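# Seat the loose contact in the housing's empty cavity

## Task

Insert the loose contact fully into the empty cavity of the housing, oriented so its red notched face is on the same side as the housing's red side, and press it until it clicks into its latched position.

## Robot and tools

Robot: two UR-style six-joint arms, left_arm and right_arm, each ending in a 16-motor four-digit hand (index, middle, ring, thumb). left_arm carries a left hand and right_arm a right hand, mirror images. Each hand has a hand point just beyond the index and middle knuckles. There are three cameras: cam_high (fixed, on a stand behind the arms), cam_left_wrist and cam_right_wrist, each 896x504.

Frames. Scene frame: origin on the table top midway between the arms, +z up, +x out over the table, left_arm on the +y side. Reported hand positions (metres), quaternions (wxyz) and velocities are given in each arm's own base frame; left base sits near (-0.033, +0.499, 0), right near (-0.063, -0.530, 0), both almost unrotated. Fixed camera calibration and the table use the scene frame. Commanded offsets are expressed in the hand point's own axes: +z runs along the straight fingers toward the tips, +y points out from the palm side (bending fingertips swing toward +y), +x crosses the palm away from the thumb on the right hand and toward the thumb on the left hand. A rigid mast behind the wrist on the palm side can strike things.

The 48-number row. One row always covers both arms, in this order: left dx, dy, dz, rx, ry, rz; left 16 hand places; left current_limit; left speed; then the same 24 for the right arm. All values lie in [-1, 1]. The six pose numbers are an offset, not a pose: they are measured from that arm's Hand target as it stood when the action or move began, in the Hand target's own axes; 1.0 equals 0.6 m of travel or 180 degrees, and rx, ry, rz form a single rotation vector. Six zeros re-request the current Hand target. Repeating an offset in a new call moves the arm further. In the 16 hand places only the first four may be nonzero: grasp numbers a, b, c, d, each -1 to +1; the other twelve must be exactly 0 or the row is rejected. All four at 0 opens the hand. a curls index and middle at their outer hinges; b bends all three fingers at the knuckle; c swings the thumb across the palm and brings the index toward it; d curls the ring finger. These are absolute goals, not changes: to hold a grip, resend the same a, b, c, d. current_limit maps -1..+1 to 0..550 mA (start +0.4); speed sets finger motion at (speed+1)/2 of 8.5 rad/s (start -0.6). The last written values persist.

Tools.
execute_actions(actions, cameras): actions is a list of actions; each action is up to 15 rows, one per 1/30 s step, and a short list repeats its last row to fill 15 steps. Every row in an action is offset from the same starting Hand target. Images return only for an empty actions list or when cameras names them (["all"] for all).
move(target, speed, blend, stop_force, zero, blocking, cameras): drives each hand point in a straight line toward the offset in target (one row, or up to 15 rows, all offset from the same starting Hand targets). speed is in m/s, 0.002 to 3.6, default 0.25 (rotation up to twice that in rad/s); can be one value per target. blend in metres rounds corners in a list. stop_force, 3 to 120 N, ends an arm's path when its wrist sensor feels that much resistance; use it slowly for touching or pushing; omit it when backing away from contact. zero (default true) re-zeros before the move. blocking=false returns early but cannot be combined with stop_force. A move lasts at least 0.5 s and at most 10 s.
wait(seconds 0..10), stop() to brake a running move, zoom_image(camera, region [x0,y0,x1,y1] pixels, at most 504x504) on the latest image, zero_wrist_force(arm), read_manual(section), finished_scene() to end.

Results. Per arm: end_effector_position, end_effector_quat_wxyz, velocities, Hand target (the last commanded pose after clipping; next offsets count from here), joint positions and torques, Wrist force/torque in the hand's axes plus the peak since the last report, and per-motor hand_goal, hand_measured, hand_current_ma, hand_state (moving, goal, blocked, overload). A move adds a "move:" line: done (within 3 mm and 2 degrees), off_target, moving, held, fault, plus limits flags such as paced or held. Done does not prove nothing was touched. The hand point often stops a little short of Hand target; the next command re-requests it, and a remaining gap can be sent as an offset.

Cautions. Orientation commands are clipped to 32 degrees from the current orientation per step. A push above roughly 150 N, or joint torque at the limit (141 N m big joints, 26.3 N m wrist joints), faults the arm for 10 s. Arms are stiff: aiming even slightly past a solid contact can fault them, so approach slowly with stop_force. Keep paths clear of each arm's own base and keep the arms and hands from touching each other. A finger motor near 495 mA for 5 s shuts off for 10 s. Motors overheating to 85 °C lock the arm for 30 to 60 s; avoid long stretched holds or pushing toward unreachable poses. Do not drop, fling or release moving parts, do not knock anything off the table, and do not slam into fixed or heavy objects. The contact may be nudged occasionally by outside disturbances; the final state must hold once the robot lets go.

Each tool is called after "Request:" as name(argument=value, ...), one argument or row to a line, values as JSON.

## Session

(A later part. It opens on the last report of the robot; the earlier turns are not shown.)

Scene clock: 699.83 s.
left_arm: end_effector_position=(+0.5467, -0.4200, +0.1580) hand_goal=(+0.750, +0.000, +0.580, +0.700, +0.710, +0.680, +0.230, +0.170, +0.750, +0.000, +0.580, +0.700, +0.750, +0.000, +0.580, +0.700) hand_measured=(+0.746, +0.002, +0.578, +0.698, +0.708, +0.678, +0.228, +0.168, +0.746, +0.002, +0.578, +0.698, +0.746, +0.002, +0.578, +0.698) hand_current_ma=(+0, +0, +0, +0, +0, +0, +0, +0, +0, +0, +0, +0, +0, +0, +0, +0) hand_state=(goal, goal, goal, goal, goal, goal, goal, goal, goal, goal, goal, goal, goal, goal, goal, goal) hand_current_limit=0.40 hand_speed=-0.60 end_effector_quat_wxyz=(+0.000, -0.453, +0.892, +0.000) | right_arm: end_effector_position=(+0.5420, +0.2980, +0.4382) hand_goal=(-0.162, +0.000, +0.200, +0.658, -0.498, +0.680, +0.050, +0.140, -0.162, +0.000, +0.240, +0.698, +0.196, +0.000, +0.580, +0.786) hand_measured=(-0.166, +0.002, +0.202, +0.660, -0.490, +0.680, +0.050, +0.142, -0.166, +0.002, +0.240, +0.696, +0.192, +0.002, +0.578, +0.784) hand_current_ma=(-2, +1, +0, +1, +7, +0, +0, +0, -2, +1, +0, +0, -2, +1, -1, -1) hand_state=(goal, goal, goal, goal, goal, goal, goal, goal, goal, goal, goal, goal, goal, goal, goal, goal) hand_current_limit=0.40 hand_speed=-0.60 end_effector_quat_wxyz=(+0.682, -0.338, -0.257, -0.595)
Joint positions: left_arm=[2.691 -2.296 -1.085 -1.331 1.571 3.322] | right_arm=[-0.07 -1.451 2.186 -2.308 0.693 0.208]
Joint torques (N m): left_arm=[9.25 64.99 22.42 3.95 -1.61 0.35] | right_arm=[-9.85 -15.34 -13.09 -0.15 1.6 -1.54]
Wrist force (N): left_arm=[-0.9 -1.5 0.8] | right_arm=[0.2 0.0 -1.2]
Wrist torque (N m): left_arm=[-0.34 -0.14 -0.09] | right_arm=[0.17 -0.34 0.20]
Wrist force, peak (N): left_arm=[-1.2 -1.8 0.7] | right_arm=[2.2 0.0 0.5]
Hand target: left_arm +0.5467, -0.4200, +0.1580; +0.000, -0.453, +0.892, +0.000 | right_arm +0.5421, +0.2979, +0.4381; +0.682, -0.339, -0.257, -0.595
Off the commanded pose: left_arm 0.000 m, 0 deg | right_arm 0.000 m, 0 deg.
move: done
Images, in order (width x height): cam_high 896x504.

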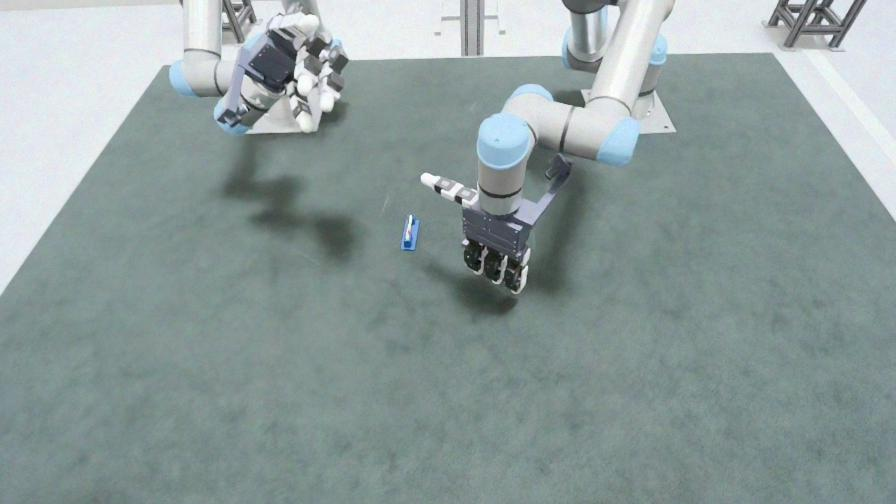

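Request:
move(
  target=[
    [0,0,0,0,0,0,0,0,0,0,0,0,0,0,0,0,0,0,0,0,0,0,0.4,-0.6,-0.0725,0.2352,-0.2693,-0.2527,-0.1641,-0.0775,0.15,0.5,0.72,0,0,0,0,0,0,0,0,0,0,0,0,0,0.4,-0.6],
    [0,0,0,0,0,0,0,0,0,0,0,0,0,0,0,0,0,0,0,0,0,0,0.4,-0.6,-0.4327,-0.0855,-0.0012,-0.04,-0.2187,0.0023,0.15,0.5,0.72,0,0,0,0,0,0,0,0,0,0,0,0,0,0.4,-0.6],
  ],
  speed=0.3,
  blend=[0.03,0],
  cameras=["all"],
)

Scene clock: 723.67 s.
left_arm: end_effector_position=(+0.5467, -0.4200, +0.1580) hand_goal=(+0.750, +0.000, +0.580, +0.700, +0.710, +0.680, +0.230, +0.170, +0.750, +0.000, +0.580, +0.700, +0.750, +0.000, +0.580, +0.700) hand_measured=(+0.746, +0.002, +0.578, +0.698, +0.708, +0.678, +0.228, +0.168, +0.746, +0.002, +0.578, +0.698, +0.746, +0.002, +0.578, +0.698) hand_current_ma=(+0, +0, +0, +0, +0, +0, +0, +0, +0, +0, +0, +0, +0, +0, +0, +0) hand_state=(goal, goal, goal, goal, goal, goal, goal, goal, goal, goal, goal, goal, goal, goal, goal, goal) hand_current_limit=0.40 hand_speed=-0.60 end_effector_quat_wxyz=(+0.000, -0.453, +0.892, +0.000) | right_arm: end_effector_position=(+0.4499, +0.4598, +0.2502) hand_goal=(-0.162, +0.000, +0.200, +0.658, -0.498, +0.680, +0.050, +0.140, -0.162, +0.000, +0.240, +0.698, +0.196, +0.000, +0.580, +0.786) hand_measured=(-0.164, +0.002, +0.202, +0.660, -0.490, +0.680, +0.050, +0.142, -0.164, +0.002, +0.240, +0.696, +0.194, +0.002, +0.578, +0.784) hand_current_ma=(-1, +1, +0, +1, +7, +0, +0, +0, -1, +1, +0, +0, -1, +1, -1, -1) hand_state=(goal, goal, goal, goal, goal, goal, goal, goal, goal, goal, goal, goal, goal, goal, goal, goal) hand_current_limit=0.40 hand_speed=-0.60 end_effector_quat_wxyz=(+0.536, -0.561, -0.433, -0.459)
Joint positions: left_arm=[2.691 -2.296 -1.085 -1.331 1.571 3.322] | right_arm=[0.262 -1.411 1.921 -0.494 0.313 -1.379]
Joint torques (N m): left_arm=[9.28 64.32 21.6 3.7 -1.62 0.07] | right_arm=[0.58 -35.78 -11.8 0.97 -0.09 -1.37]
Wrist force (N): left_arm=[-1.0 -1.5 0.7] | right_arm=[0.5 0.3 -0.7]
Wrist torque (N m): left_arm=[-0.34 -0.13 -0.09] | right_arm=[0.25 -0.30 0.36]
Wrist force, peak (N): left_arm=[-1.0 -1.8 0.9] | right_arm=[-0.3 1.9 0.0]
Hand target: left_arm +0.5467, -0.4200, +0.1580; +0.000, -0.453, +0.892, +0.000 | right_arm +0.4498, +0.4598, +0.2502; +0.536, -0.561, -0.433, -0.458
Off the commanded pose: left_arm 0.000 m, 0 deg | right_arm 0.000 m, 0 deg.
move: done
camera_calibration:
cam_left_wrist: T_world_to_cam=[[0.963307, 0.26835, 0.00534521, -0.443947], [0.184676, -0.677126, 0.712316, -0.546484], [0.194769, -0.685192, -0.701838, -0.1593], [0, 0, 0, 1]] pos_world=[0.559606, -0.360057, 0.27984]
cam_right_wrist: T_world_to_cam=[[0.416375, -0.0283765, -0.90875, 0.0897973], [-0.634434, -0.725013, -0.268048, 0.633377], [-0.651249, 0.688151, -0.31988, 0.177916], [0, 0, 0, 1]] pos_world=[0.480314, 0.339321, 0.308291]

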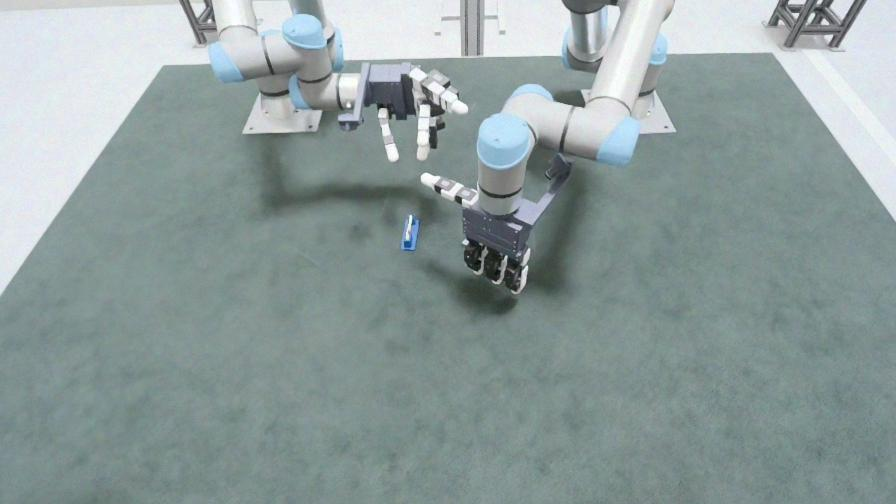

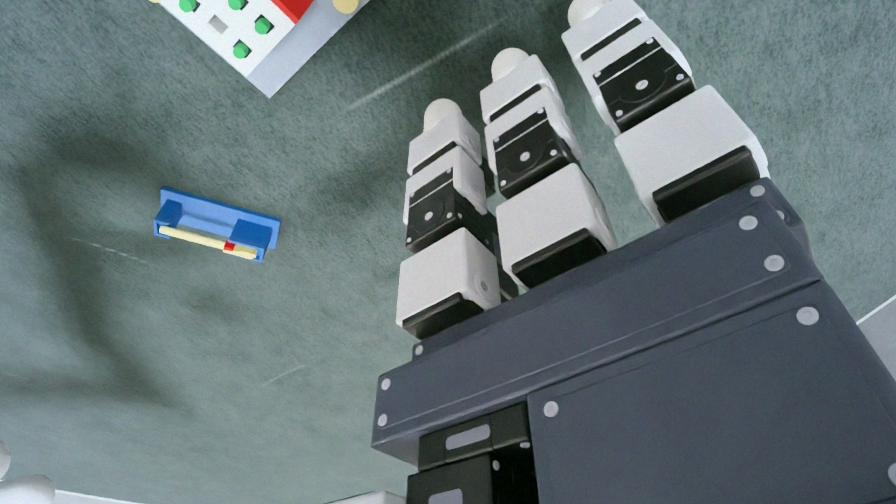

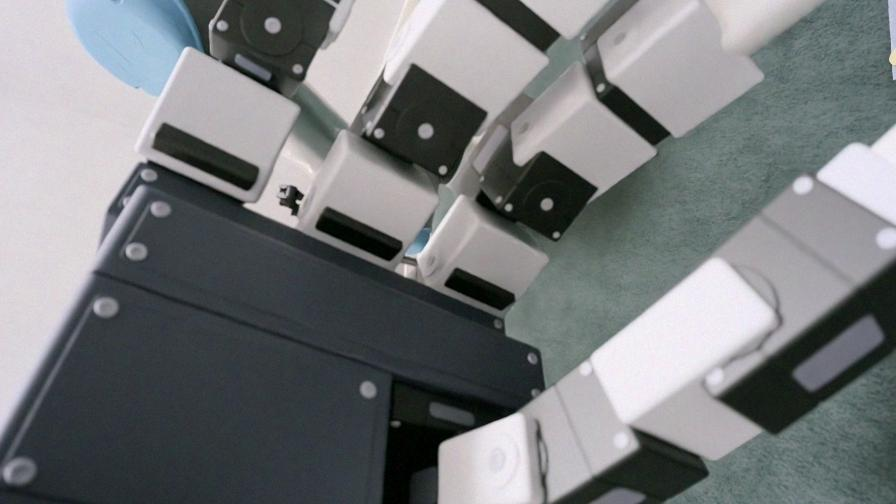

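Request:
move(
  target=[0,0,0,0,0,0,0,0,0,0,0,0,0,0,0,0,0,0,0,0,0,0,0.4,-0.6,-0.2568,0.1157,-0.0082,0,0,0,0.15,0.5,0.72,0,0,0,0,0,0,0,0,0,0,0,0,0,0.4,-0.6],
  speed=0.15,
  cameras=["cam_high", "cam_left_wrist"],
)

Request:
zoom_image(
  camera="cam_high",
  region=[380, 180, 450, 270],
)

Request:
zoom_image(
  camera="cam_left_wrist",
  region=[100, 160, 300, 300],
)

Scene clock: 732.33 s.
left_arm: end_effector_position=(+0.5467, -0.4200, +0.1580) hand_goal=(+0.750, +0.000, +0.580, +0.700, +0.710, +0.680, +0.230, +0.170, +0.750, +0.000, +0.580, +0.700, +0.750, +0.000, +0.580, +0.700) hand_measured=(+0.746, +0.002, +0.578, +0.698, +0.708, +0.678, +0.228, +0.168, +0.746, +0.002, +0.578, +0.698, +0.746, +0.002, +0.578, +0.698) hand_current_ma=(+0, +0, +0, +0, +0, +0, +0, +0, +0, +0, +0, +0, +0, +0, +0, +0) hand_state=(goal, goal, goal, goal, goal, goal, goal, goal, goal, goal, goal, goal, goal, goal, goal, goal) hand_current_limit=0.40 hand_speed=-0.60 end_effector_quat_wxyz=(+0.000, -0.453, +0.892, +0.000) | right_arm: end_effector_position=(+0.4860, +0.4522, +0.0853) hand_goal=(-0.162, +0.000, +0.200, +0.658, -0.498, +0.680, +0.050, +0.140, -0.162, +0.000, +0.240, +0.698, +0.196, +0.000, +0.580, +0.786) hand_measured=(-0.164, +0.002, +0.202, +0.660, -0.490, +0.680, +0.050, +0.142, -0.164, +0.002, +0.240, +0.696, +0.194, +0.002, +0.578, +0.784) hand_current_ma=(-1, +1, +0, +1, +7, +0, +0, +0, -1, +1, +0, +0, -1, +1, -1, -1) hand_state=(goal, goal, goal, goal, goal, goal, goal, goal, goal, goal, goal, goal, goal, goal, goal, goal) hand_current_limit=0.40 hand_speed=-0.60 end_effector_quat_wxyz=(+0.536, -0.561, -0.433, -0.459)
Joint positions: left_arm=[2.691 -2.296 -1.085 -1.331 1.571 3.322] | right_arm=[0.224 -1.08 1.999 -0.901 0.275 -1.381]
Joint torques (N m): left_arm=[10.58 65.85 21.78 3.72 -1.76 -0.25] | right_arm=[10.15 -32.14 -5.61 1.17 1.53 -1.38]
Wrist force (N): left_arm=[-0.8 -1.5 0.7] | right_arm=[0.2 -0.2 -0.5]
Wrist torque (N m): left_arm=[-0.33 -0.16 -0.07] | right_arm=[0.20 -0.27 0.22]
Wrist force, peak (N): left_arm=[-1.0 -1.9 0.9] | right_arm=[1.7 -0.5 -0.5]
Hand target: left_arm +0.5467, -0.4200, +0.1580; +0.000, -0.453, +0.892, +0.000 | right_arm +0.4859, +0.4523, +0.0852; +0.536, -0.561, -0.433, -0.458
Off the commanded pose: left_arm 0.000 m, 0 deg | right_arm 0.000 m, 0 deg.
move: done
camera_calibration:
cam_left_wrist: T_world_to_cam=[[0.963307, 0.26835, 0.00534521, -0.443947], [0.184676, -0.677126, 0.712316, -0.546484], [0.194769, -0.685192, -0.701838, -0.1593], [0, 0, 0, 1]] pos_world=[0.559606, -0.360057, 0.27984]
Images, in order (width x height): cam_high 896x504, cam_left_wrist 896x504.

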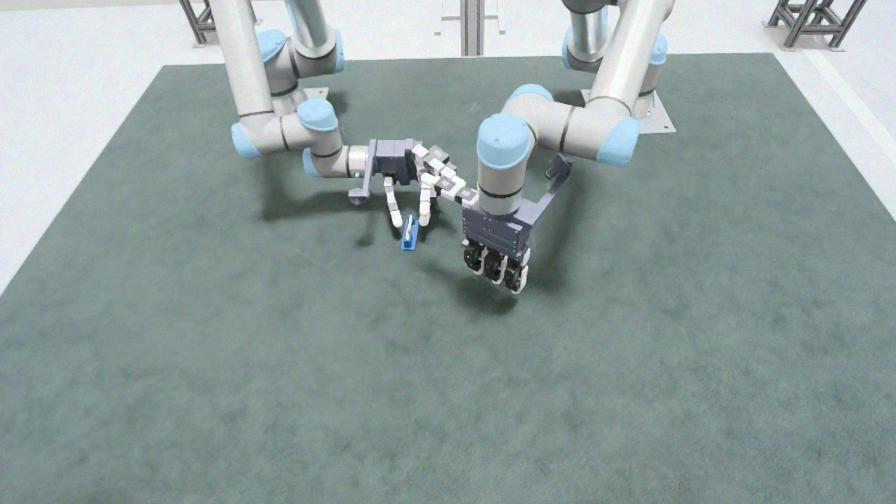

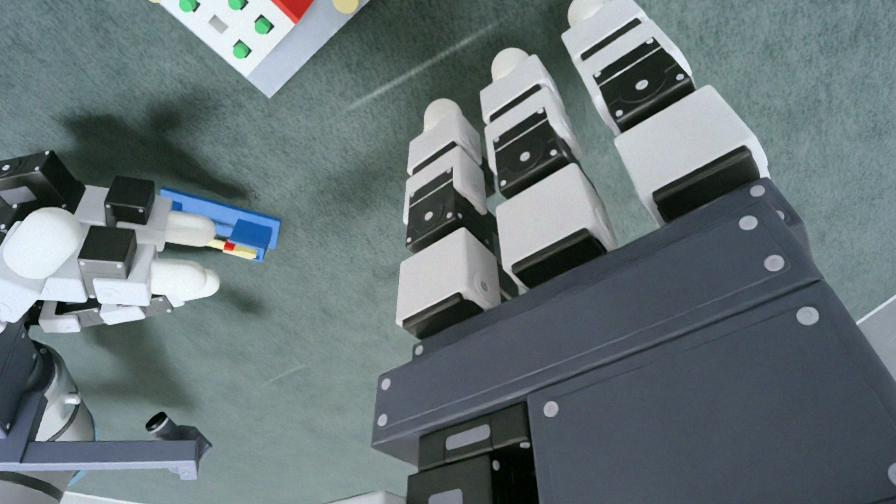

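Scaled by 5.600 from the camera's 896x504 image, which has a finer 1280x720 frame.

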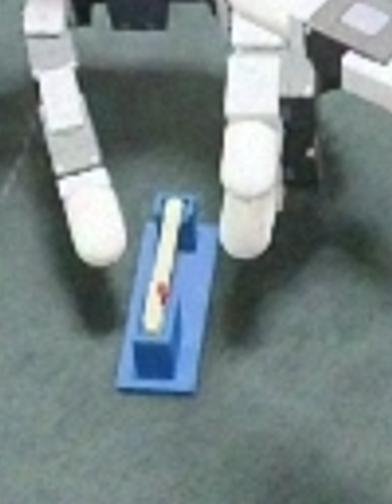

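Scaled by 2.520 from the camera's 896x504 image, which has a finer 1280x720 frame.

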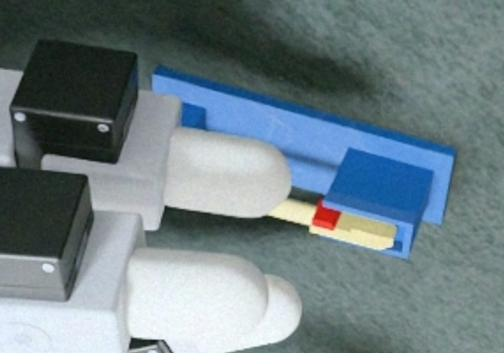

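Request:
move(
  target=[0,0,0,0,0,0,0,0,0,0,0,0,0,0,0,0,0,0,0,0,0,0,0.4,-0.6,-0.0419,0.008,0.0013,0,0,0,0.15,0.5,0.72,0,0,0,0,0,0,0,0,0,0,0,0,0,0.4,-0.6],
  speed=0.05,
  stop_force=6,
  cameras=["cam_high", "cam_left_wrist"],
)

Request:
zoom_image(
  camera="cam_high",
  region=[380, 180, 450, 270],
)

Request:
zoom_image(
  camera="cam_left_wrist",
  region=[100, 160, 300, 300],
)

Scene clock: 738.90 s.
left_arm: end_effector_position=(+0.5467, -0.4200, +0.1580) hand_goal=(+0.750, +0.000, +0.580, +0.700, +0.710, +0.680, +0.230, +0.170, +0.750, +0.000, +0.580, +0.700, +0.750, +0.000, +0.580, +0.700) hand_measured=(+0.746, +0.002, +0.578, +0.698, +0.708, +0.678, +0.228, +0.168, +0.746, +0.002, +0.578, +0.698, +0.746, +0.002, +0.578, +0.698) hand_current_ma=(+0, +0, +0, +0, +0, +0, +0, +0, +0, +0, +0, +0, +0, +0, +0, +0) hand_state=(goal, goal, goal, goal, goal, goal, goal, goal, goal, goal, goal, goal, goal, goal, goal, goal) hand_current_limit=0.40 hand_speed=-0.60 end_effector_quat_wxyz=(+0.000, -0.453, +0.892, +0.000) | right_arm: end_effector_position=(+0.4855, +0.4530, +0.0596) hand_goal=(-0.162, +0.000, +0.200, +0.658, -0.498, +0.680, +0.050, +0.140, -0.162, +0.000, +0.240, +0.698, +0.196, +0.000, +0.580, +0.786) hand_measured=(-0.164, +0.002, +0.202, +0.660, -0.490, +0.680, +0.050, +0.142, -0.164, +0.002, +0.240, +0.696, +0.194, +0.002, +0.578, +0.784) hand_current_ma=(-1, +1, +0, +1, +7, +0, +0, +0, -1, +1, +0, +0, -1, +1, -1, -1) hand_state=(goal, goal, goal, goal, goal, goal, goal, goal, goal, goal, goal, goal, goal, goal, goal, goal) hand_current_limit=0.40 hand_speed=-0.60 end_effector_quat_wxyz=(+0.536, -0.561, -0.433, -0.458)
Joint positions: left_arm=[2.691 -2.296 -1.085 -1.331 1.571 3.322] | right_arm=[0.226 -1.026 2.008 -0.964 0.277 -1.381]
Joint torques (N m): left_arm=[10.46 64.25 22.83 3.7 -1.64 -0.34] | right_arm=[0.12 -46.04 -16.26 1.33 -0.48 -1.41]
Wrist force (N): left_arm=[-0.8 -1.7 0.8] | right_arm=[0.3 0.1 -0.4]
Wrist torque (N m): left_arm=[-0.37 -0.15 -0.08] | right_arm=[0.21 -0.29 0.23]
Wrist force, peak (N): left_arm=[-0.8 -1.9 0.7] | right_arm=[0.9 -0.2 -0.5]
Hand target: left_arm +0.5467, -0.4200, +0.1580; +0.000, -0.453, +0.892, +0.000 | right_arm +0.4855, +0.4530, +0.0596; +0.536, -0.561, -0.433, -0.458
Off the commanded pose: left_arm 0.000 m, 0 deg | right_arm 0.000 m, 0 deg.
move: done
camera_calibration:
cam_left_wrist: T_world_to_cam=[[0.963307, 0.26835, 0.00534521, -0.443947], [0.184676, -0.677126, 0.712316, -0.546484], [0.194769, -0.685192, -0.701838, -0.1593], [0, 0, 0, 1]] pos_world=[0.559606, -0.360057, 0.27984]
Images, in order (width x height): cam_high 896x504, cam_left_wrist 896x504.

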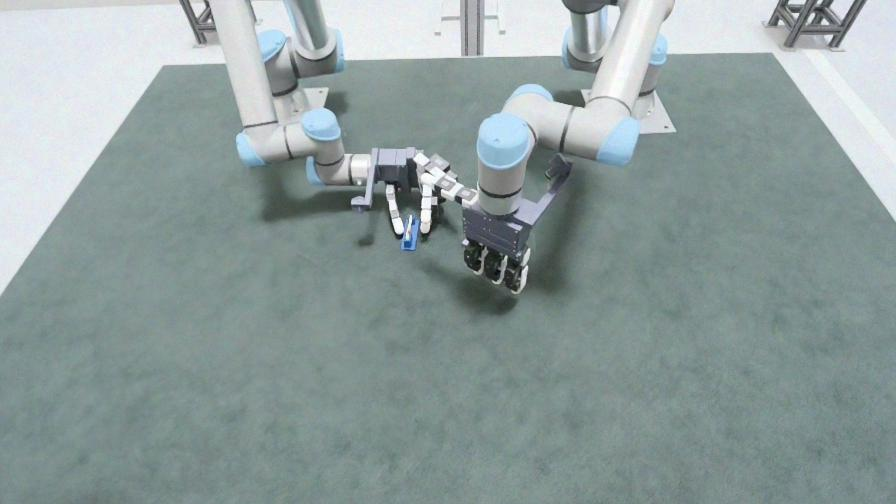

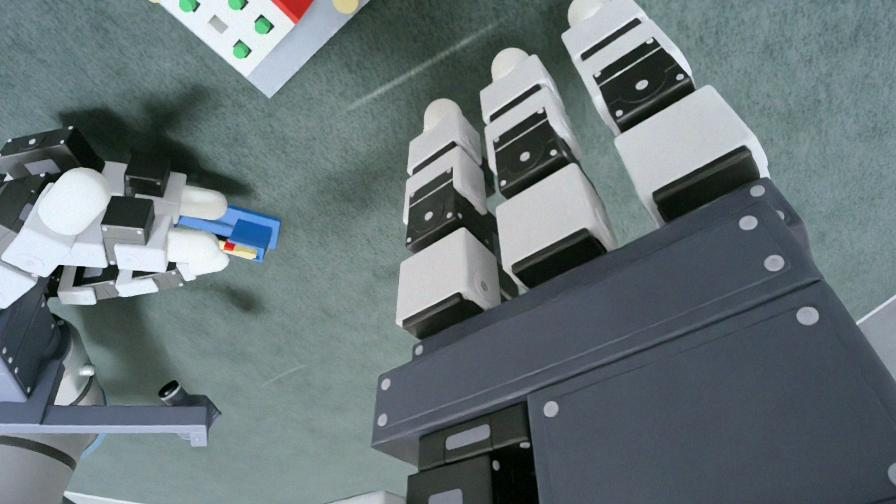

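Scaled by 5.600 from the camera's 896x504 image, which has a finer 1280x720 frame.

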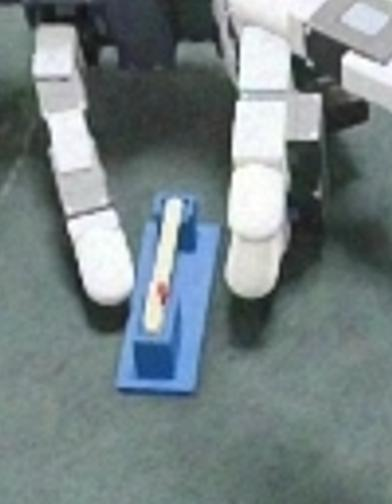

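Scaled by 2.520 from the camera's 896x504 image, which has a finer 1280x720 frame.

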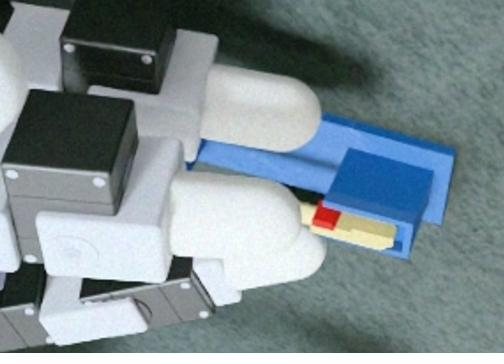

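Request:
move(
  target=[0,0,0,0,0,0,0,0,0,0,0,0,0,0,0,0,0,0,0,0,0,0,0.4,-0.6,0,0,0.0117,0,0,0,0.15,0.5,0.72,0,0,0,0,0,0,0,0,0,0,0,0,0,0.4,-0.6],
  speed=0.03,
  stop_force=4,
  cameras=["cam_high", "cam_left_wrist"],
)

Request:
zoom_image(
  camera="cam_high",
  region=[390, 205, 440, 260],
)

Request:
zoom_image(
  camera="cam_left_wrist",
  region=[150, 170, 300, 290],
)

Scene clock: 750.83 s.
left_arm: end_effector_position=(+0.5467, -0.4200, +0.1580) hand_goal=(+0.750, +0.000, +0.580, +0.700, +0.710, +0.680, +0.230, +0.170, +0.750, +0.000, +0.580, +0.700, +0.750, +0.000, +0.580, +0.700) hand_measured=(+0.746, +0.002, +0.578, +0.698, +0.708, +0.678, +0.228, +0.168, +0.746, +0.002, +0.578, +0.698, +0.746, +0.002, +0.578, +0.698) hand_current_ma=(+0, +0, +0, +0, +0, +0, +0, +0, +0, +0, +0, +0, +0, +0, +0, +0) hand_state=(goal, goal, goal, goal, goal, goal, goal, goal, goal, goal, goal, goal, goal, goal, goal, goal) hand_current_limit=0.40 hand_speed=-0.60 end_effector_quat_wxyz=(+0.000, -0.453, +0.892, +0.000) | right_arm: end_effector_position=(+0.4858, +0.4600, +0.0596) hand_goal=(-0.162, +0.000, +0.200, +0.658, -0.498, +0.680, +0.050, +0.140, -0.162, +0.000, +0.240, +0.698, +0.196, +0.000, +0.580, +0.786) hand_measured=(-0.164, +0.002, +0.202, +0.660, -0.490, +0.680, +0.050, +0.142, -0.164, +0.002, +0.240, +0.696, +0.194, +0.002, +0.578, +0.784) hand_current_ma=(-1, +1, +0, +1, +7, +0, +0, +0, -1, +1, +0, +0, -1, +1, -1, -1) hand_state=(goal, goal, goal, goal, goal, goal, goal, goal, goal, goal, goal, goal, goal, goal, goal, goal) hand_current_limit=0.40 hand_speed=-0.60 end_effector_quat_wxyz=(+0.536, -0.561, -0.433, -0.458)
Joint positions: left_arm=[2.691 -2.296 -1.085 -1.331 1.571 3.322] | right_arm=[0.242 -1.021 1.996 -0.959 0.292 -1.38]
Joint torques (N m): left_arm=[9.67 64.05 22.17 3.39 -1.74 -0.65] | right_arm=[-10.6 -43.62 -4.31 -1.97 -1.97 -1.38]
Wrist force (N): left_arm=[-0.6 -1.6 0.7] | right_arm=[0.4 -0.2 -0.6]
Wrist torque (N m): left_arm=[-0.35 -0.18 -0.06] | right_arm=[0.18 -0.29 0.24]
Wrist force, peak (N): left_arm=[-1.1 -1.8 0.8] | right_arm=[0.6 0.3 -0.8]
Hand target: left_arm +0.5467, -0.4200, +0.1580; +0.000, -0.453, +0.892, +0.000 | right_arm +0.4858, +0.4600, +0.0596; +0.536, -0.561, -0.433, -0.458
Off the commanded pose: left_arm 0.000 m, 0 deg | right_arm 0.000 m, 0 deg.
move: done
camera_calibration:
cam_left_wrist: T_world_to_cam=[[0.963307, 0.26835, 0.00534521, -0.443947], [0.184676, -0.677126, 0.712316, -0.546484], [0.194769, -0.685192, -0.701838, -0.1593], [0, 0, 0, 1]] pos_world=[0.559606, -0.360057, 0.27984]
Images, in order (width x height): cam_high 896x504, cam_left_wrist 896x504.

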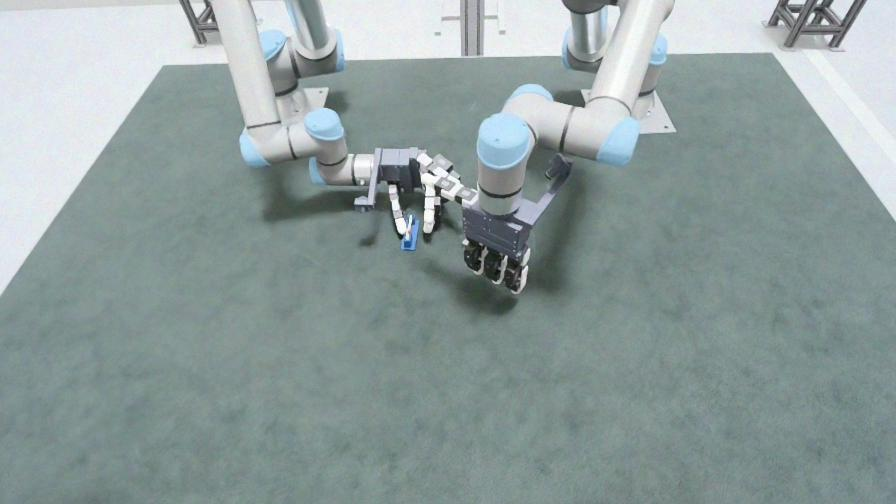

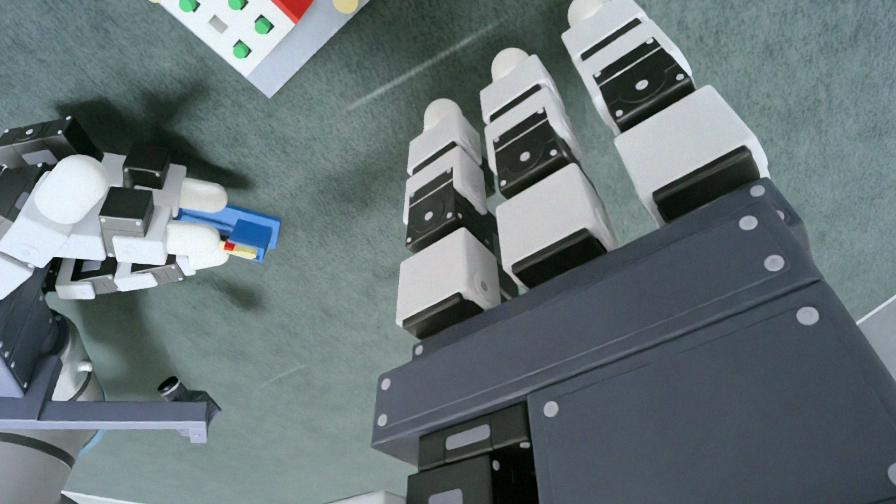

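Scaled by 9.164 from the camera's 896x504 image, which has a finer 1280x720 frame.

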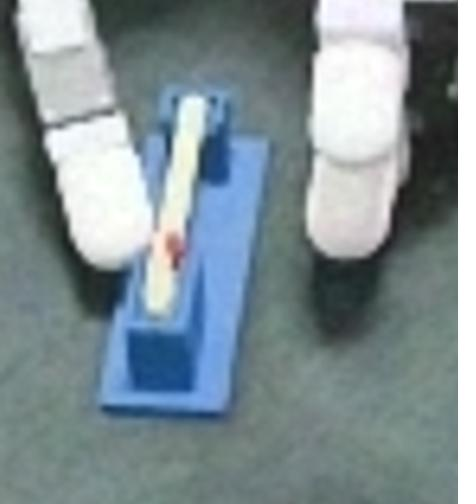

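Scaled by 3.360 from the camera's 896x504 image, which has a finer 1280x720 frame.

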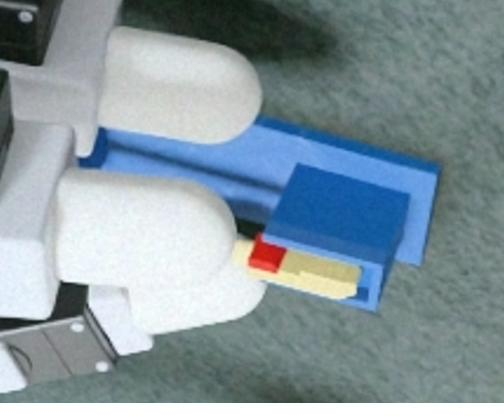

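Request:
move(
  target=[0,0,0,0,0,0,0,0,0,0,0,0,0,0,0,0,0,0,0,0,0,0,0.4,-0.6,0,0,0.003,0,0,0,0.15,0.68,0.72,0,0,0,0,0,0,0,0,0,0,0,0,0,0.2,-0.85],
  speed=0.03,
  cameras=["cam_high", "cam_left_wrist"],
)

Request:
zoom_image(
  camera="cam_high",
  region=[390, 205, 440, 260],
)

Request:
zoom_image(
  camera="cam_left_wrist",
  region=[150, 170, 300, 290],
)

Scene clock: 763.37 s.
left_arm: end_effector_position=(+0.5467, -0.4200, +0.1580) hand_goal=(+0.750, +0.000, +0.580, +0.700, +0.710, +0.680, +0.230, +0.170, +0.750, +0.000, +0.580, +0.700, +0.750, +0.000, +0.580, +0.700) hand_measured=(+0.746, +0.002, +0.578, +0.698, +0.708, +0.678, +0.228, +0.168, +0.746, +0.002, +0.578, +0.698, +0.746, +0.002, +0.578, +0.698) hand_current_ma=(+0, +0, +0, +0, +0, +0, +0, +0, +0, +0, +0, +0, +0, +0, +0, +0) hand_state=(goal, goal, goal, goal, goal, goal, goal, goal, goal, goal, goal, goal, goal, goal, goal, goal) hand_current_limit=0.40 hand_speed=-0.60 end_effector_quat_wxyz=(+0.000, -0.453, +0.892, +0.000) | right_arm: end_effector_position=(+0.4859, +0.4618, +0.0596) hand_goal=(-0.404, +0.000, +0.254, +0.694, -0.498, +0.680, +0.050, +0.176, -0.478, +0.000, +0.204, +0.698, -0.074, +0.000, +0.580, +0.822) hand_measured=(-0.402, +0.002, +0.252, +0.692, -0.490, +0.680, +0.050, +0.174, -0.476, +0.002, +0.206, +0.696, -0.072, +0.002, +0.578, +0.820) hand_current_ma=(+1, +1, -1, -1, +7, +0, +0, -1, +1, +1, +1, +0, +0, +1, -1, -1) hand_state=(goal, goal, goal, goal, goal, goal, goal, goal, goal, goal, goal, goal, goal, goal, goal, goal) hand_current_limit=0.20 hand_speed=-0.85 end_effector_quat_wxyz=(+0.536, -0.561, -0.433, -0.459)
Joint positions: left_arm=[2.691 -2.296 -1.085 -1.331 1.571 3.322] | right_arm=[0.246 -1.019 1.993 -0.958 0.296 -1.38]
Joint torques (N m): left_arm=[9.27 64.05 22.31 3.65 -1.68 -0.86] | right_arm=[0.61 -28.44 -12.04 0.87 -0.32 0.6]
Wrist force (N): left_arm=[-0.9 -1.6 0.8] | right_arm=[0.4 0.2 -0.5]
Wrist torque (N m): left_arm=[-0.35 -0.14 -0.08] | right_arm=[0.24 -0.25 0.28]
Wrist force, peak (N): left_arm=[-1.2 -1.8 0.7] | right_arm=[0.5 0.2 -0.7]
Hand target: left_arm +0.5467, -0.4200, +0.1580; +0.000, -0.453, +0.892, +0.000 | right_arm +0.4859, +0.4618, +0.0596; +0.536, -0.561, -0.433, -0.458
Off the commanded pose: left_arm 0.000 m, 0 deg | right_arm 0.000 m, 0 deg.
move: done
camera_calibration:
cam_left_wrist: T_world_to_cam=[[0.963307, 0.26835, 0.00534521, -0.443947], [0.184676, -0.677126, 0.712316, -0.546484], [0.194769, -0.685192, -0.701838, -0.1593], [0, 0, 0, 1]] pos_world=[0.559606, -0.360057, 0.27984]
Images, in order (width x height): cam_high 896x504, cam_left_wrist 896x504.

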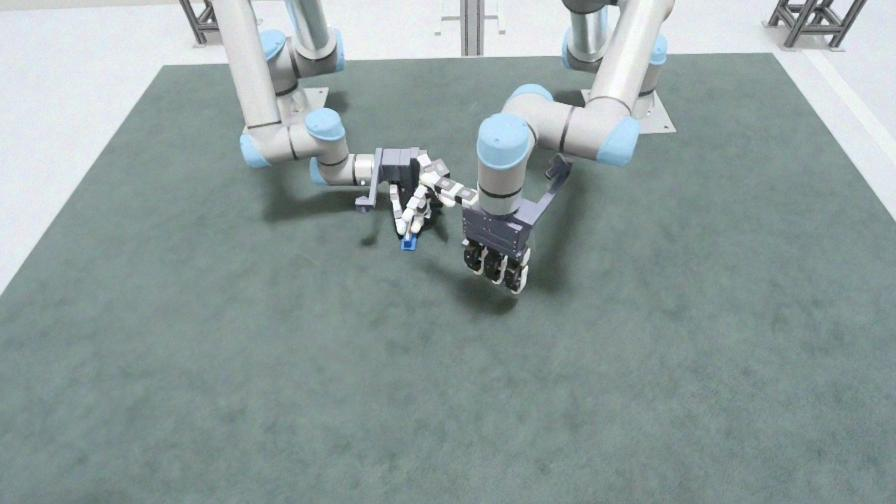

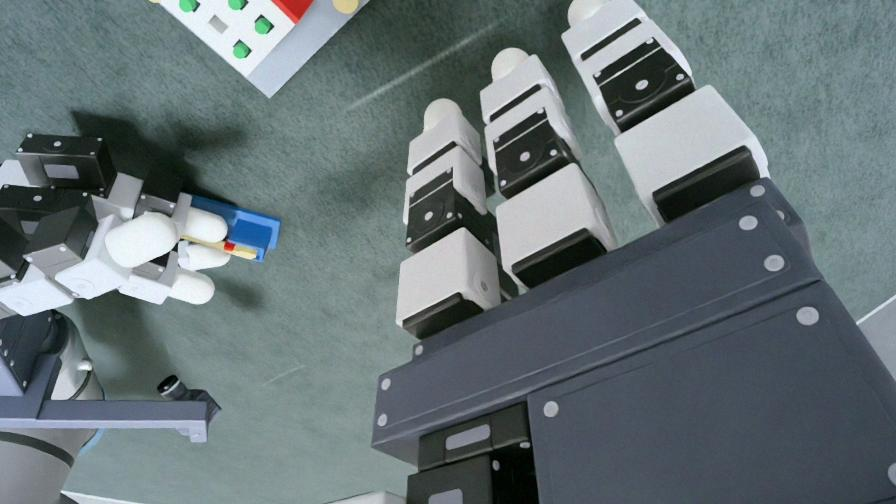

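Scaled by 9.164 from the camera's 896x504 image, which has a finer 1280x720 frame.

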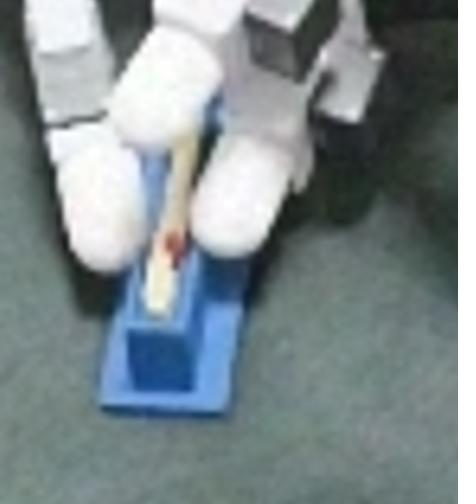

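Scaled by 3.360 from the camera's 896x504 image, which has a finer 1280x720 frame.

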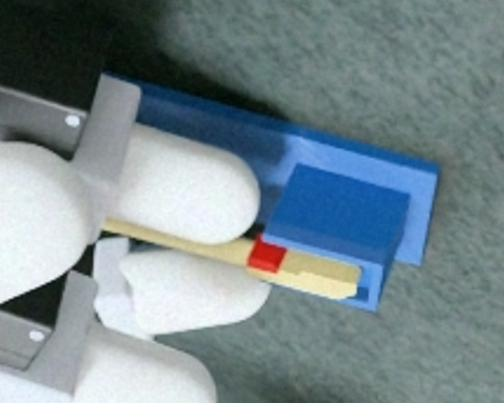

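Request:
move(
  target=[0,0,0,0,0,0,0,0,0,0,0,0,0,0,0,0,0,0,0,0,0,0,0.4,-0.6,0,0,0.0058,0,0,0,0.15,0.68,0.72,0,0,0,0,0,0,0,0,0,0,0,0,0,0.2,-0.85],
  speed=0.03,
)

Request:
move(
  target=[0,0,0,0,0,0,0,0,0,0,0,0,0,0,0,0,0,0,0,0,0,0,0.4,-0.6,0,0,0,0,0,0,0.15,0.85,0.72,0,0,0,0,0,0,0,0,0,0,0,0,0,0.2,-0.85],
  speed=0.03,
  cameras=["cam_high", "cam_left_wrist"],
)

Request:
zoom_image(
  camera="cam_high",
  region=[390, 205, 440, 260],
)

Request:
zoom_image(
  camera="cam_left_wrist",
  region=[150, 170, 300, 290],
)

Scene clock: 773.23 s.
left_arm: end_effector_position=(+0.5467, -0.4200, +0.1580) hand_goal=(+0.750, +0.000, +0.580, +0.700, +0.710, +0.680, +0.230, +0.170, +0.750, +0.000, +0.580, +0.700, +0.750, +0.000, +0.580, +0.700) hand_measured=(+0.746, +0.002, +0.578, +0.698, +0.708, +0.678, +0.228, +0.168, +0.746, +0.002, +0.578, +0.698, +0.746, +0.002, +0.578, +0.698) hand_current_ma=(+0, +0, +0, +0, +0, +0, +0, +0, +0, +0, +0, +0, +0, +0, +0, +0) hand_state=(goal, goal, goal, goal, goal, goal, goal, goal, goal, goal, goal, goal, goal, goal, goal, goal) hand_current_limit=0.40 hand_speed=-0.60 end_effector_quat_wxyz=(+0.000, -0.453, +0.892, +0.000) | right_arm: end_effector_position=(+0.4861, +0.4653, +0.0596) hand_goal=(-0.404, +0.000, +0.254, +0.694, -0.498, +0.680, +0.050, +0.176, -0.478, +0.000, +0.204, +0.698, -0.074, +0.000, +0.580, +0.822) hand_measured=(-0.402, +0.002, +0.252, +0.692, -0.490, +0.680, +0.050, +0.174, -0.476, +0.002, +0.206, +0.696, -0.072, +0.002, +0.578, +0.820) hand_current_ma=(+1, +1, -1, -1, +7, +0, +0, -1, +1, +1, +1, +0, +0, +1, -1, -1) hand_state=(goal, goal, goal, goal, goal, goal, goal, goal, goal, goal, goal, goal, goal, goal, goal, goal) hand_current_limit=0.20 hand_speed=-0.85 end_effector_quat_wxyz=(+0.536, -0.561, -0.433, -0.459)
Joint positions: left_arm=[2.691 -2.296 -1.085 -1.331 1.571 3.322] | right_arm=[0.253 -1.016 1.987 -0.955 0.304 -1.38]
Joint torques (N m): left_arm=[10.71 64.67 23.06 3.49 -1.84 -1.17] | right_arm=[0.08 -32.63 -11.09 0.93 0.17 0.74]
Wrist force (N): left_arm=[-0.7 -1.6 0.8] | right_arm=[0.5 0.2 -0.6]
Wrist torque (N m): left_arm=[-0.36 -0.16 -0.07] | right_arm=[0.24 -0.25 0.28]
Wrist force, peak (N): left_arm=[-1.1 -1.8 0.7] | right_arm=[0.4 0.0 -0.9]
Hand target: left_arm +0.5467, -0.4200, +0.1580; +0.000, -0.453, +0.892, +0.000 | right_arm +0.4861, +0.4652, +0.0596; +0.536, -0.561, -0.433, -0.458
Off the commanded pose: left_arm 0.000 m, 0 deg | right_arm 0.000 m, 0 deg.
move: done

Scene clock: 774.07 s.
left_arm: end_effector_position=(+0.5467, -0.4200, +0.1580) hand_goal=(+0.750, +0.000, +0.580, +0.700, +0.710, +0.680, +0.230, +0.170, +0.750, +0.000, +0.580, +0.700, +0.750, +0.000, +0.580, +0.700) hand_measured=(+0.746, +0.002, +0.578, +0.698, +0.708, +0.678, +0.228, +0.168, +0.746, +0.002, +0.578, +0.698, +0.746, +0.002, +0.578, +0.698) hand_current_ma=(+0, +0, +0, +0, +0, +0, +0, +0, +0, +0, +0, +0, +0, +0, +0, +0) hand_state=(goal, goal, goal, goal, goal, goal, goal, goal, goal, goal, goal, goal, goal, goal, goal, goal) hand_current_limit=0.40 hand_speed=-0.60 end_effector_quat_wxyz=(+0.000, -0.453, +0.892, +0.000) | right_arm: end_effector_position=(+0.4861, +0.4652, +0.0596) hand_goal=(-0.634, +0.000, +0.304, +0.728, -0.498, +0.680, +0.050, +0.210, -0.774, +0.000, +0.170, +0.698, -0.330, +0.000, +0.580, +0.856) hand_measured=(-0.512, +0.002, +0.334, +0.738, -0.490, +0.680, +0.050, +0.208, -0.770, +0.002, +0.172, +0.696, -0.328, +0.002, +0.578, +0.854) hand_current_ma=(+330, +1, +42, +7, +7, +0, +0, -1, +2, +1, +1, +0, +1, +1, -1, -1) hand_state=(blocked, goal, blocked, goal, goal, goal, goal, goal, goal, goal, goal, goal, goal, goal, goal, goal) hand_current_limit=0.20 hand_speed=-0.85 end_effector_quat_wxyz=(+0.536, -0.561, -0.433, -0.458)
Joint positions: left_arm=[2.691 -2.296 -1.085 -1.331 1.571 3.322] | right_arm=[0.253 -1.016 1.987 -0.955 0.304 -1.38]
Joint torques (N m): left_arm=[9.73 64.27 22.82 3.65 -1.7 -1.07] | right_arm=[-11.32 -39.47 -5.06 -1.1 -1.23 -1.13]
Wrist force (N): left_arm=[-1.0 -1.6 0.7] | right_arm=[0.6 -0.8 2.5]
Wrist torque (N m): left_arm=[-0.35 -0.13 -0.09] | right_arm=[0.29 -0.11 0.28]
Wrist force, peak (N): left_arm=[-0.9 -1.7 0.7] | right_arm=[0.8 -1.0 2.5]
Hand target: left_arm +0.5467, -0.4200, +0.1580; +0.000, -0.453, +0.892, +0.000 | right_arm +0.4861, +0.4652, +0.0596; +0.536, -0.561, -0.433, -0.458
Off the commanded pose: left_arm 0.000 m, 0 deg | right_arm 0.000 m, 0 deg.
move: done
camera_calibration:
cam_left_wrist: T_world_to_cam=[[0.963307, 0.26835, 0.00534521, -0.443947], [0.184676, -0.677126, 0.712316, -0.546484], [0.194769, -0.685192, -0.701838, -0.1593], [0, 0, 0, 1]] pos_world=[0.559606, -0.360057, 0.27984]
Images, in order (width x height): cam_high 896x504, cam_left_wrist 896x504.

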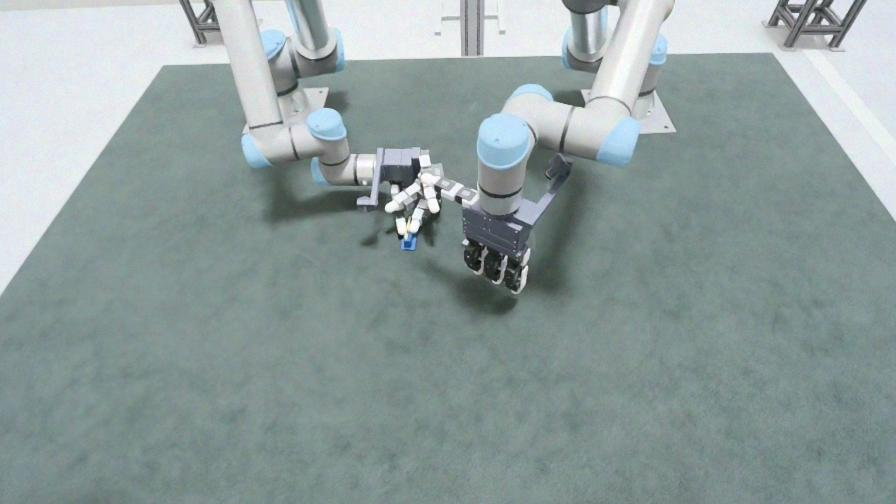

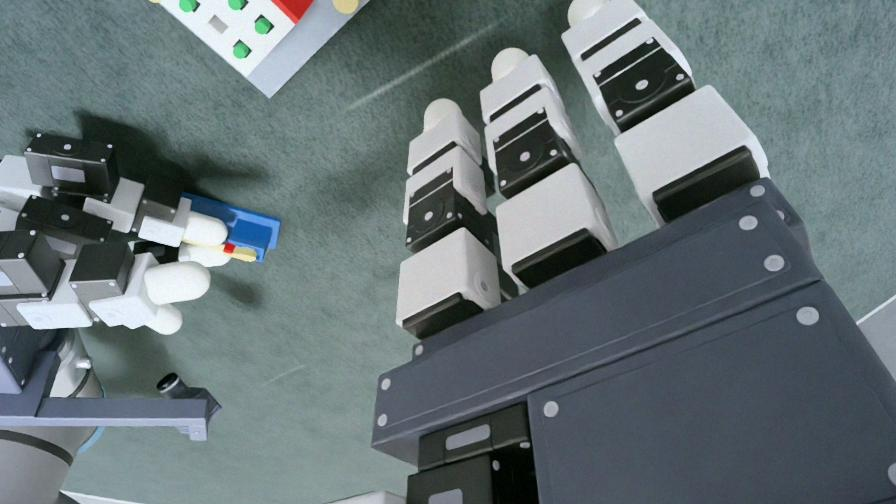

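Scaled by 9.164 from the camera's 896x504 image, which has a finer 1280x720 frame.

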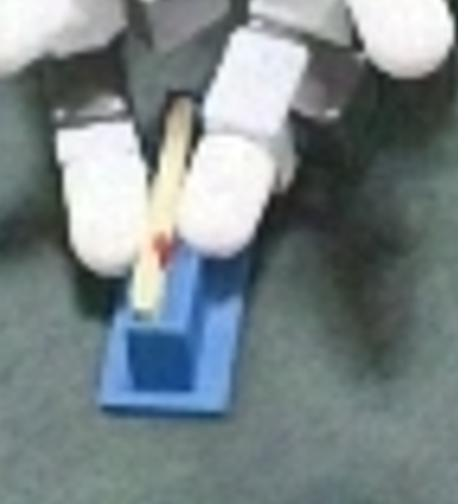

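Scaled by 3.360 from the camera's 896x504 image, which has a finer 1280x720 frame.

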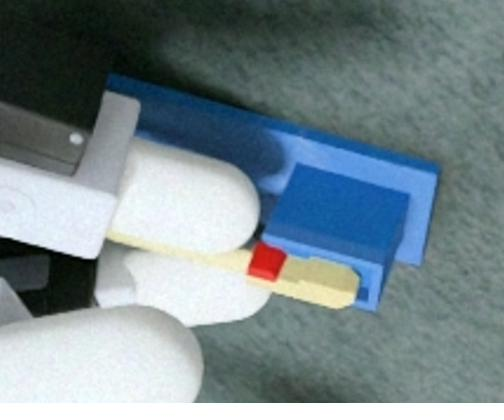

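Request:
move(
  target=[0,0,0,0,0,0,0,0,0,0,0,0,0,0,0,0,0,0,0,0,0,0,0.4,-0.6,0,0,0.0033,0,0,0,0.15,0.85,0.72,0,0,0,0,0,0,0,0,0,0,0,0,0,0.2,-0.85],
  speed=0.02,
)

Request:
move(
  target=[0,0,0,0,0,0,0,0,0,0,0,0,0,0,0,0,0,0,0,0,0,0,0.4,-0.6,0,0,0.0025,0,0,0,0.15,0.85,0.72,0,0,0,0,0,0,0,0,0,0,0,0,0,0.2,-0.85],
  speed=0.02,
  cameras=["cam_high", "cam_left_wrist"],
)

Request:
zoom_image(
  camera="cam_high",
  region=[390, 205, 440, 260],
)

Request:
zoom_image(
  camera="cam_left_wrist",
  region=[150, 170, 300, 290],
)

Scene clock: 790.03 s.
left_arm: end_effector_position=(+0.5467, -0.4200, +0.1580) hand_goal=(+0.750, +0.000, +0.580, +0.700, +0.710, +0.680, +0.230, +0.170, +0.750, +0.000, +0.580, +0.700, +0.750, +0.000, +0.580, +0.700) hand_measured=(+0.746, +0.002, +0.578, +0.698, +0.708, +0.678, +0.228, +0.168, +0.746, +0.002, +0.578, +0.698, +0.746, +0.002, +0.578, +0.698) hand_current_ma=(+0, +0, +0, +0, +0, +0, +0, +0, +0, +0, +0, +0, +0, +0, +0, +0) hand_state=(goal, goal, goal, goal, goal, goal, goal, goal, goal, goal, goal, goal, goal, goal, goal, goal) hand_current_limit=0.40 hand_speed=-0.60 end_effector_quat_wxyz=(+0.000, -0.453, +0.892, +0.000) | right_arm: end_effector_position=(+0.4862, +0.4673, +0.0596) hand_goal=(-0.634, +0.000, +0.304, +0.728, -0.498, +0.680, +0.050, +0.210, -0.774, +0.000, +0.170, +0.698, -0.330, +0.000, +0.580, +0.856) hand_measured=(-0.528, +0.002, +0.338, +0.742, -0.488, +0.680, +0.054, +0.212, -0.770, +0.002, +0.172, +0.696, -0.328, +0.002, +0.578, +0.854) hand_current_ma=(+316, +1, +53, +15, +8, +0, +4, +1, +2, +1, +1, +0, +1, +1, -1, -1) hand_state=(blocked, goal, blocked, goal, goal, goal, goal, goal, goal, goal, goal, goal, goal, goal, goal, goal) hand_current_limit=0.20 hand_speed=-0.85 end_effector_quat_wxyz=(+0.536, -0.561, -0.433, -0.459)
Joint positions: left_arm=[2.691 -2.296 -1.085 -1.331 1.571 3.322] | right_arm=[0.257 -1.014 1.984 -0.954 0.308 -1.38]
Joint torques (N m): left_arm=[9.85 63.55 23.47 3.51 -1.66 -0.87] | right_arm=[3.91 -28.1 -13.52 1.38 0.73 0.86]
Wrist force (N): left_arm=[-1.0 -1.7 0.6] | right_arm=[0.5 0.9 1.1]
Wrist torque (N m): left_arm=[-0.35 -0.14 -0.09] | right_arm=[0.37 -0.16 0.27]
Wrist force, peak (N): left_arm=[-1.2 -1.8 0.7] | right_arm=[0.8 -0.8 2.7]
Hand target: left_arm +0.5467, -0.4200, +0.1580; +0.000, -0.453, +0.892, +0.000 | right_arm +0.4862, +0.4672, +0.0596; +0.536, -0.561, -0.433, -0.458
Off the commanded pose: left_arm 0.000 m, 0 deg | right_arm 0.000 m, 0 deg.
move: done

Scene clock: 790.73 s.
left_arm: end_effector_position=(+0.5467, -0.4200, +0.1580) hand_goal=(+0.750, +0.000, +0.580, +0.700, +0.710, +0.680, +0.230, +0.170, +0.750, +0.000, +0.580, +0.700, +0.750, +0.000, +0.580, +0.700) hand_measured=(+0.746, +0.002, +0.578, +0.698, +0.708, +0.678, +0.228, +0.168, +0.746, +0.002, +0.578, +0.698, +0.746, +0.002, +0.578, +0.698) hand_current_ma=(+0, +0, +0, +0, +0, +0, +0, +0, +0, +0, +0, +0, +0, +0, +0, +0) hand_state=(goal, goal, goal, goal, goal, goal, goal, goal, goal, goal, goal, goal, goal, goal, goal, goal) hand_current_limit=0.40 hand_speed=-0.60 end_effector_quat_wxyz=(+0.000, -0.453, +0.892, +0.000) | right_arm: end_effector_position=(+0.4863, +0.4688, +0.0596) hand_goal=(-0.634, +0.000, +0.304, +0.728, -0.498, +0.680, +0.050, +0.210, -0.774, +0.000, +0.170, +0.698, -0.330, +0.000, +0.580, +0.856) hand_measured=(-0.536, +0.002, +0.338, +0.742, -0.486, +0.680, +0.060, +0.214, -0.770, +0.002, +0.172, +0.696, -0.328, +0.002, +0.578, +0.854) hand_current_ma=(+277, +1, +53, +15, +12, +0, +12, +4, +2, +1, +1, +0, +1, +1, -1, -1) hand_state=(blocked, goal, blocked, goal, goal, goal, goal, goal, goal, goal, goal, goal, goal, goal, goal, goal) hand_current_limit=0.20 hand_speed=-0.85 end_effector_quat_wxyz=(+0.536, -0.561, -0.433, -0.458)
Joint positions: left_arm=[2.691 -2.296 -1.085 -1.331 1.571 3.322] | right_arm=[0.261 -1.013 1.981 -0.953 0.311 -1.379]
Joint torques (N m): left_arm=[10.76 64.68 23.66 3.36 -1.57 -0.74] | right_arm=[4.96 -30.33 -15.32 1.33 1.03 0.97]
Wrist force (N): left_arm=[-0.8 -1.6 0.8] | right_arm=[0.4 0.4 0.4]
Wrist torque (N m): left_arm=[-0.36 -0.15 -0.07] | right_arm=[0.29 -0.17 0.27]
Wrist force, peak (N): left_arm=[-0.9 -1.6 1.1] | right_arm=[0.4 0.8 1.2]
Hand target: left_arm +0.5467, -0.4200, +0.1580; +0.000, -0.453, +0.892, +0.000 | right_arm +0.4863, +0.4687, +0.0596; +0.536, -0.561, -0.433, -0.458
Off the commanded pose: left_arm 0.000 m, 0 deg | right_arm 0.000 m, 0 deg.
move: done
camera_calibration:
cam_left_wrist: T_world_to_cam=[[0.963307, 0.26835, 0.00534521, -0.443947], [0.184676, -0.677126, 0.712316, -0.546484], [0.194769, -0.685192, -0.701838, -0.1593], [0, 0, 0, 1]] pos_world=[0.559606, -0.360057, 0.27984]
Images, in order (width x height): cam_high 896x504, cam_left_wrist 896x504.

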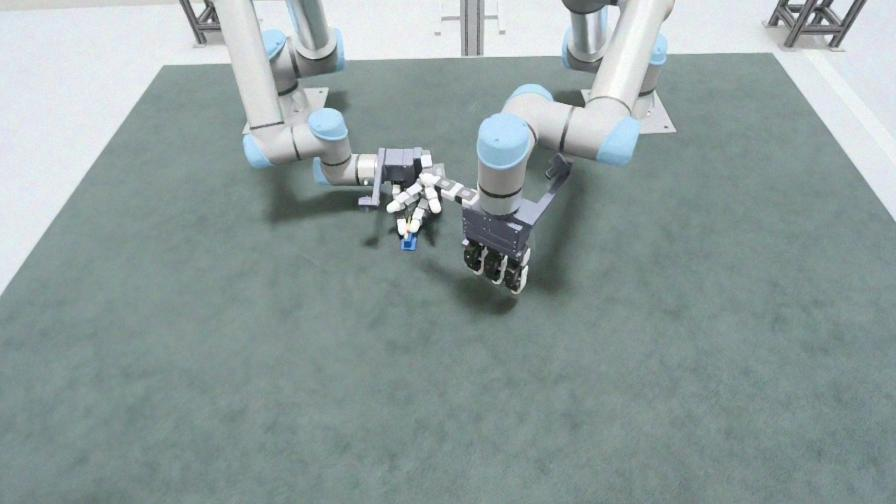

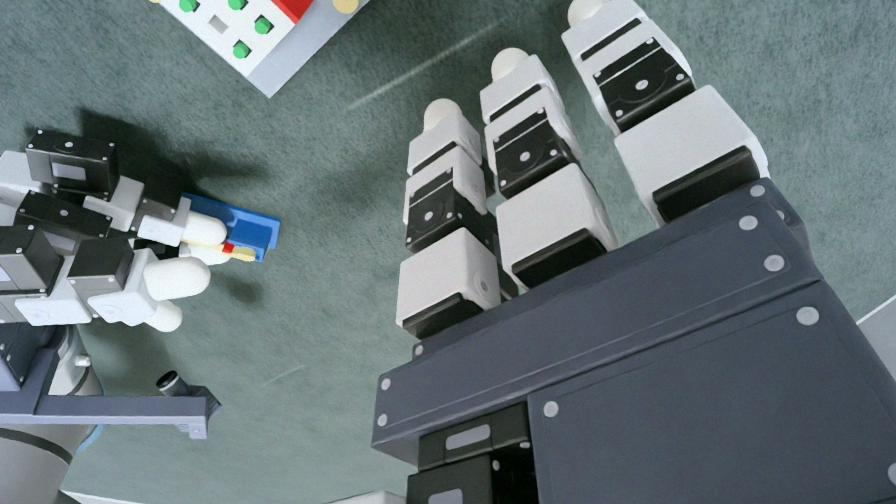

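Scaled by 9.164 from the camera's 896x504 image, which has a finer 1280x720 frame.

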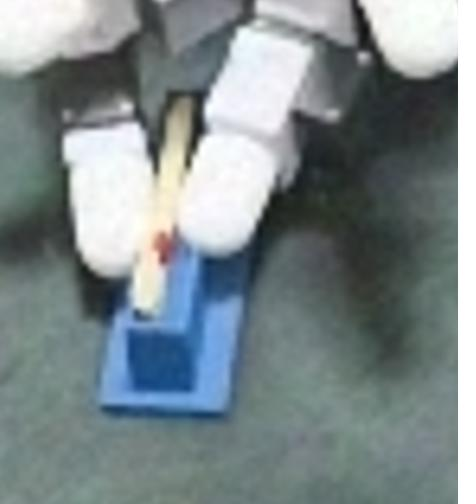

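Scaled by 3.360 from the camera's 896x504 image, which has a finer 1280x720 frame.

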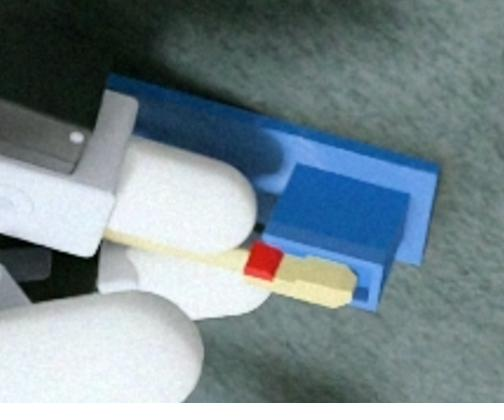

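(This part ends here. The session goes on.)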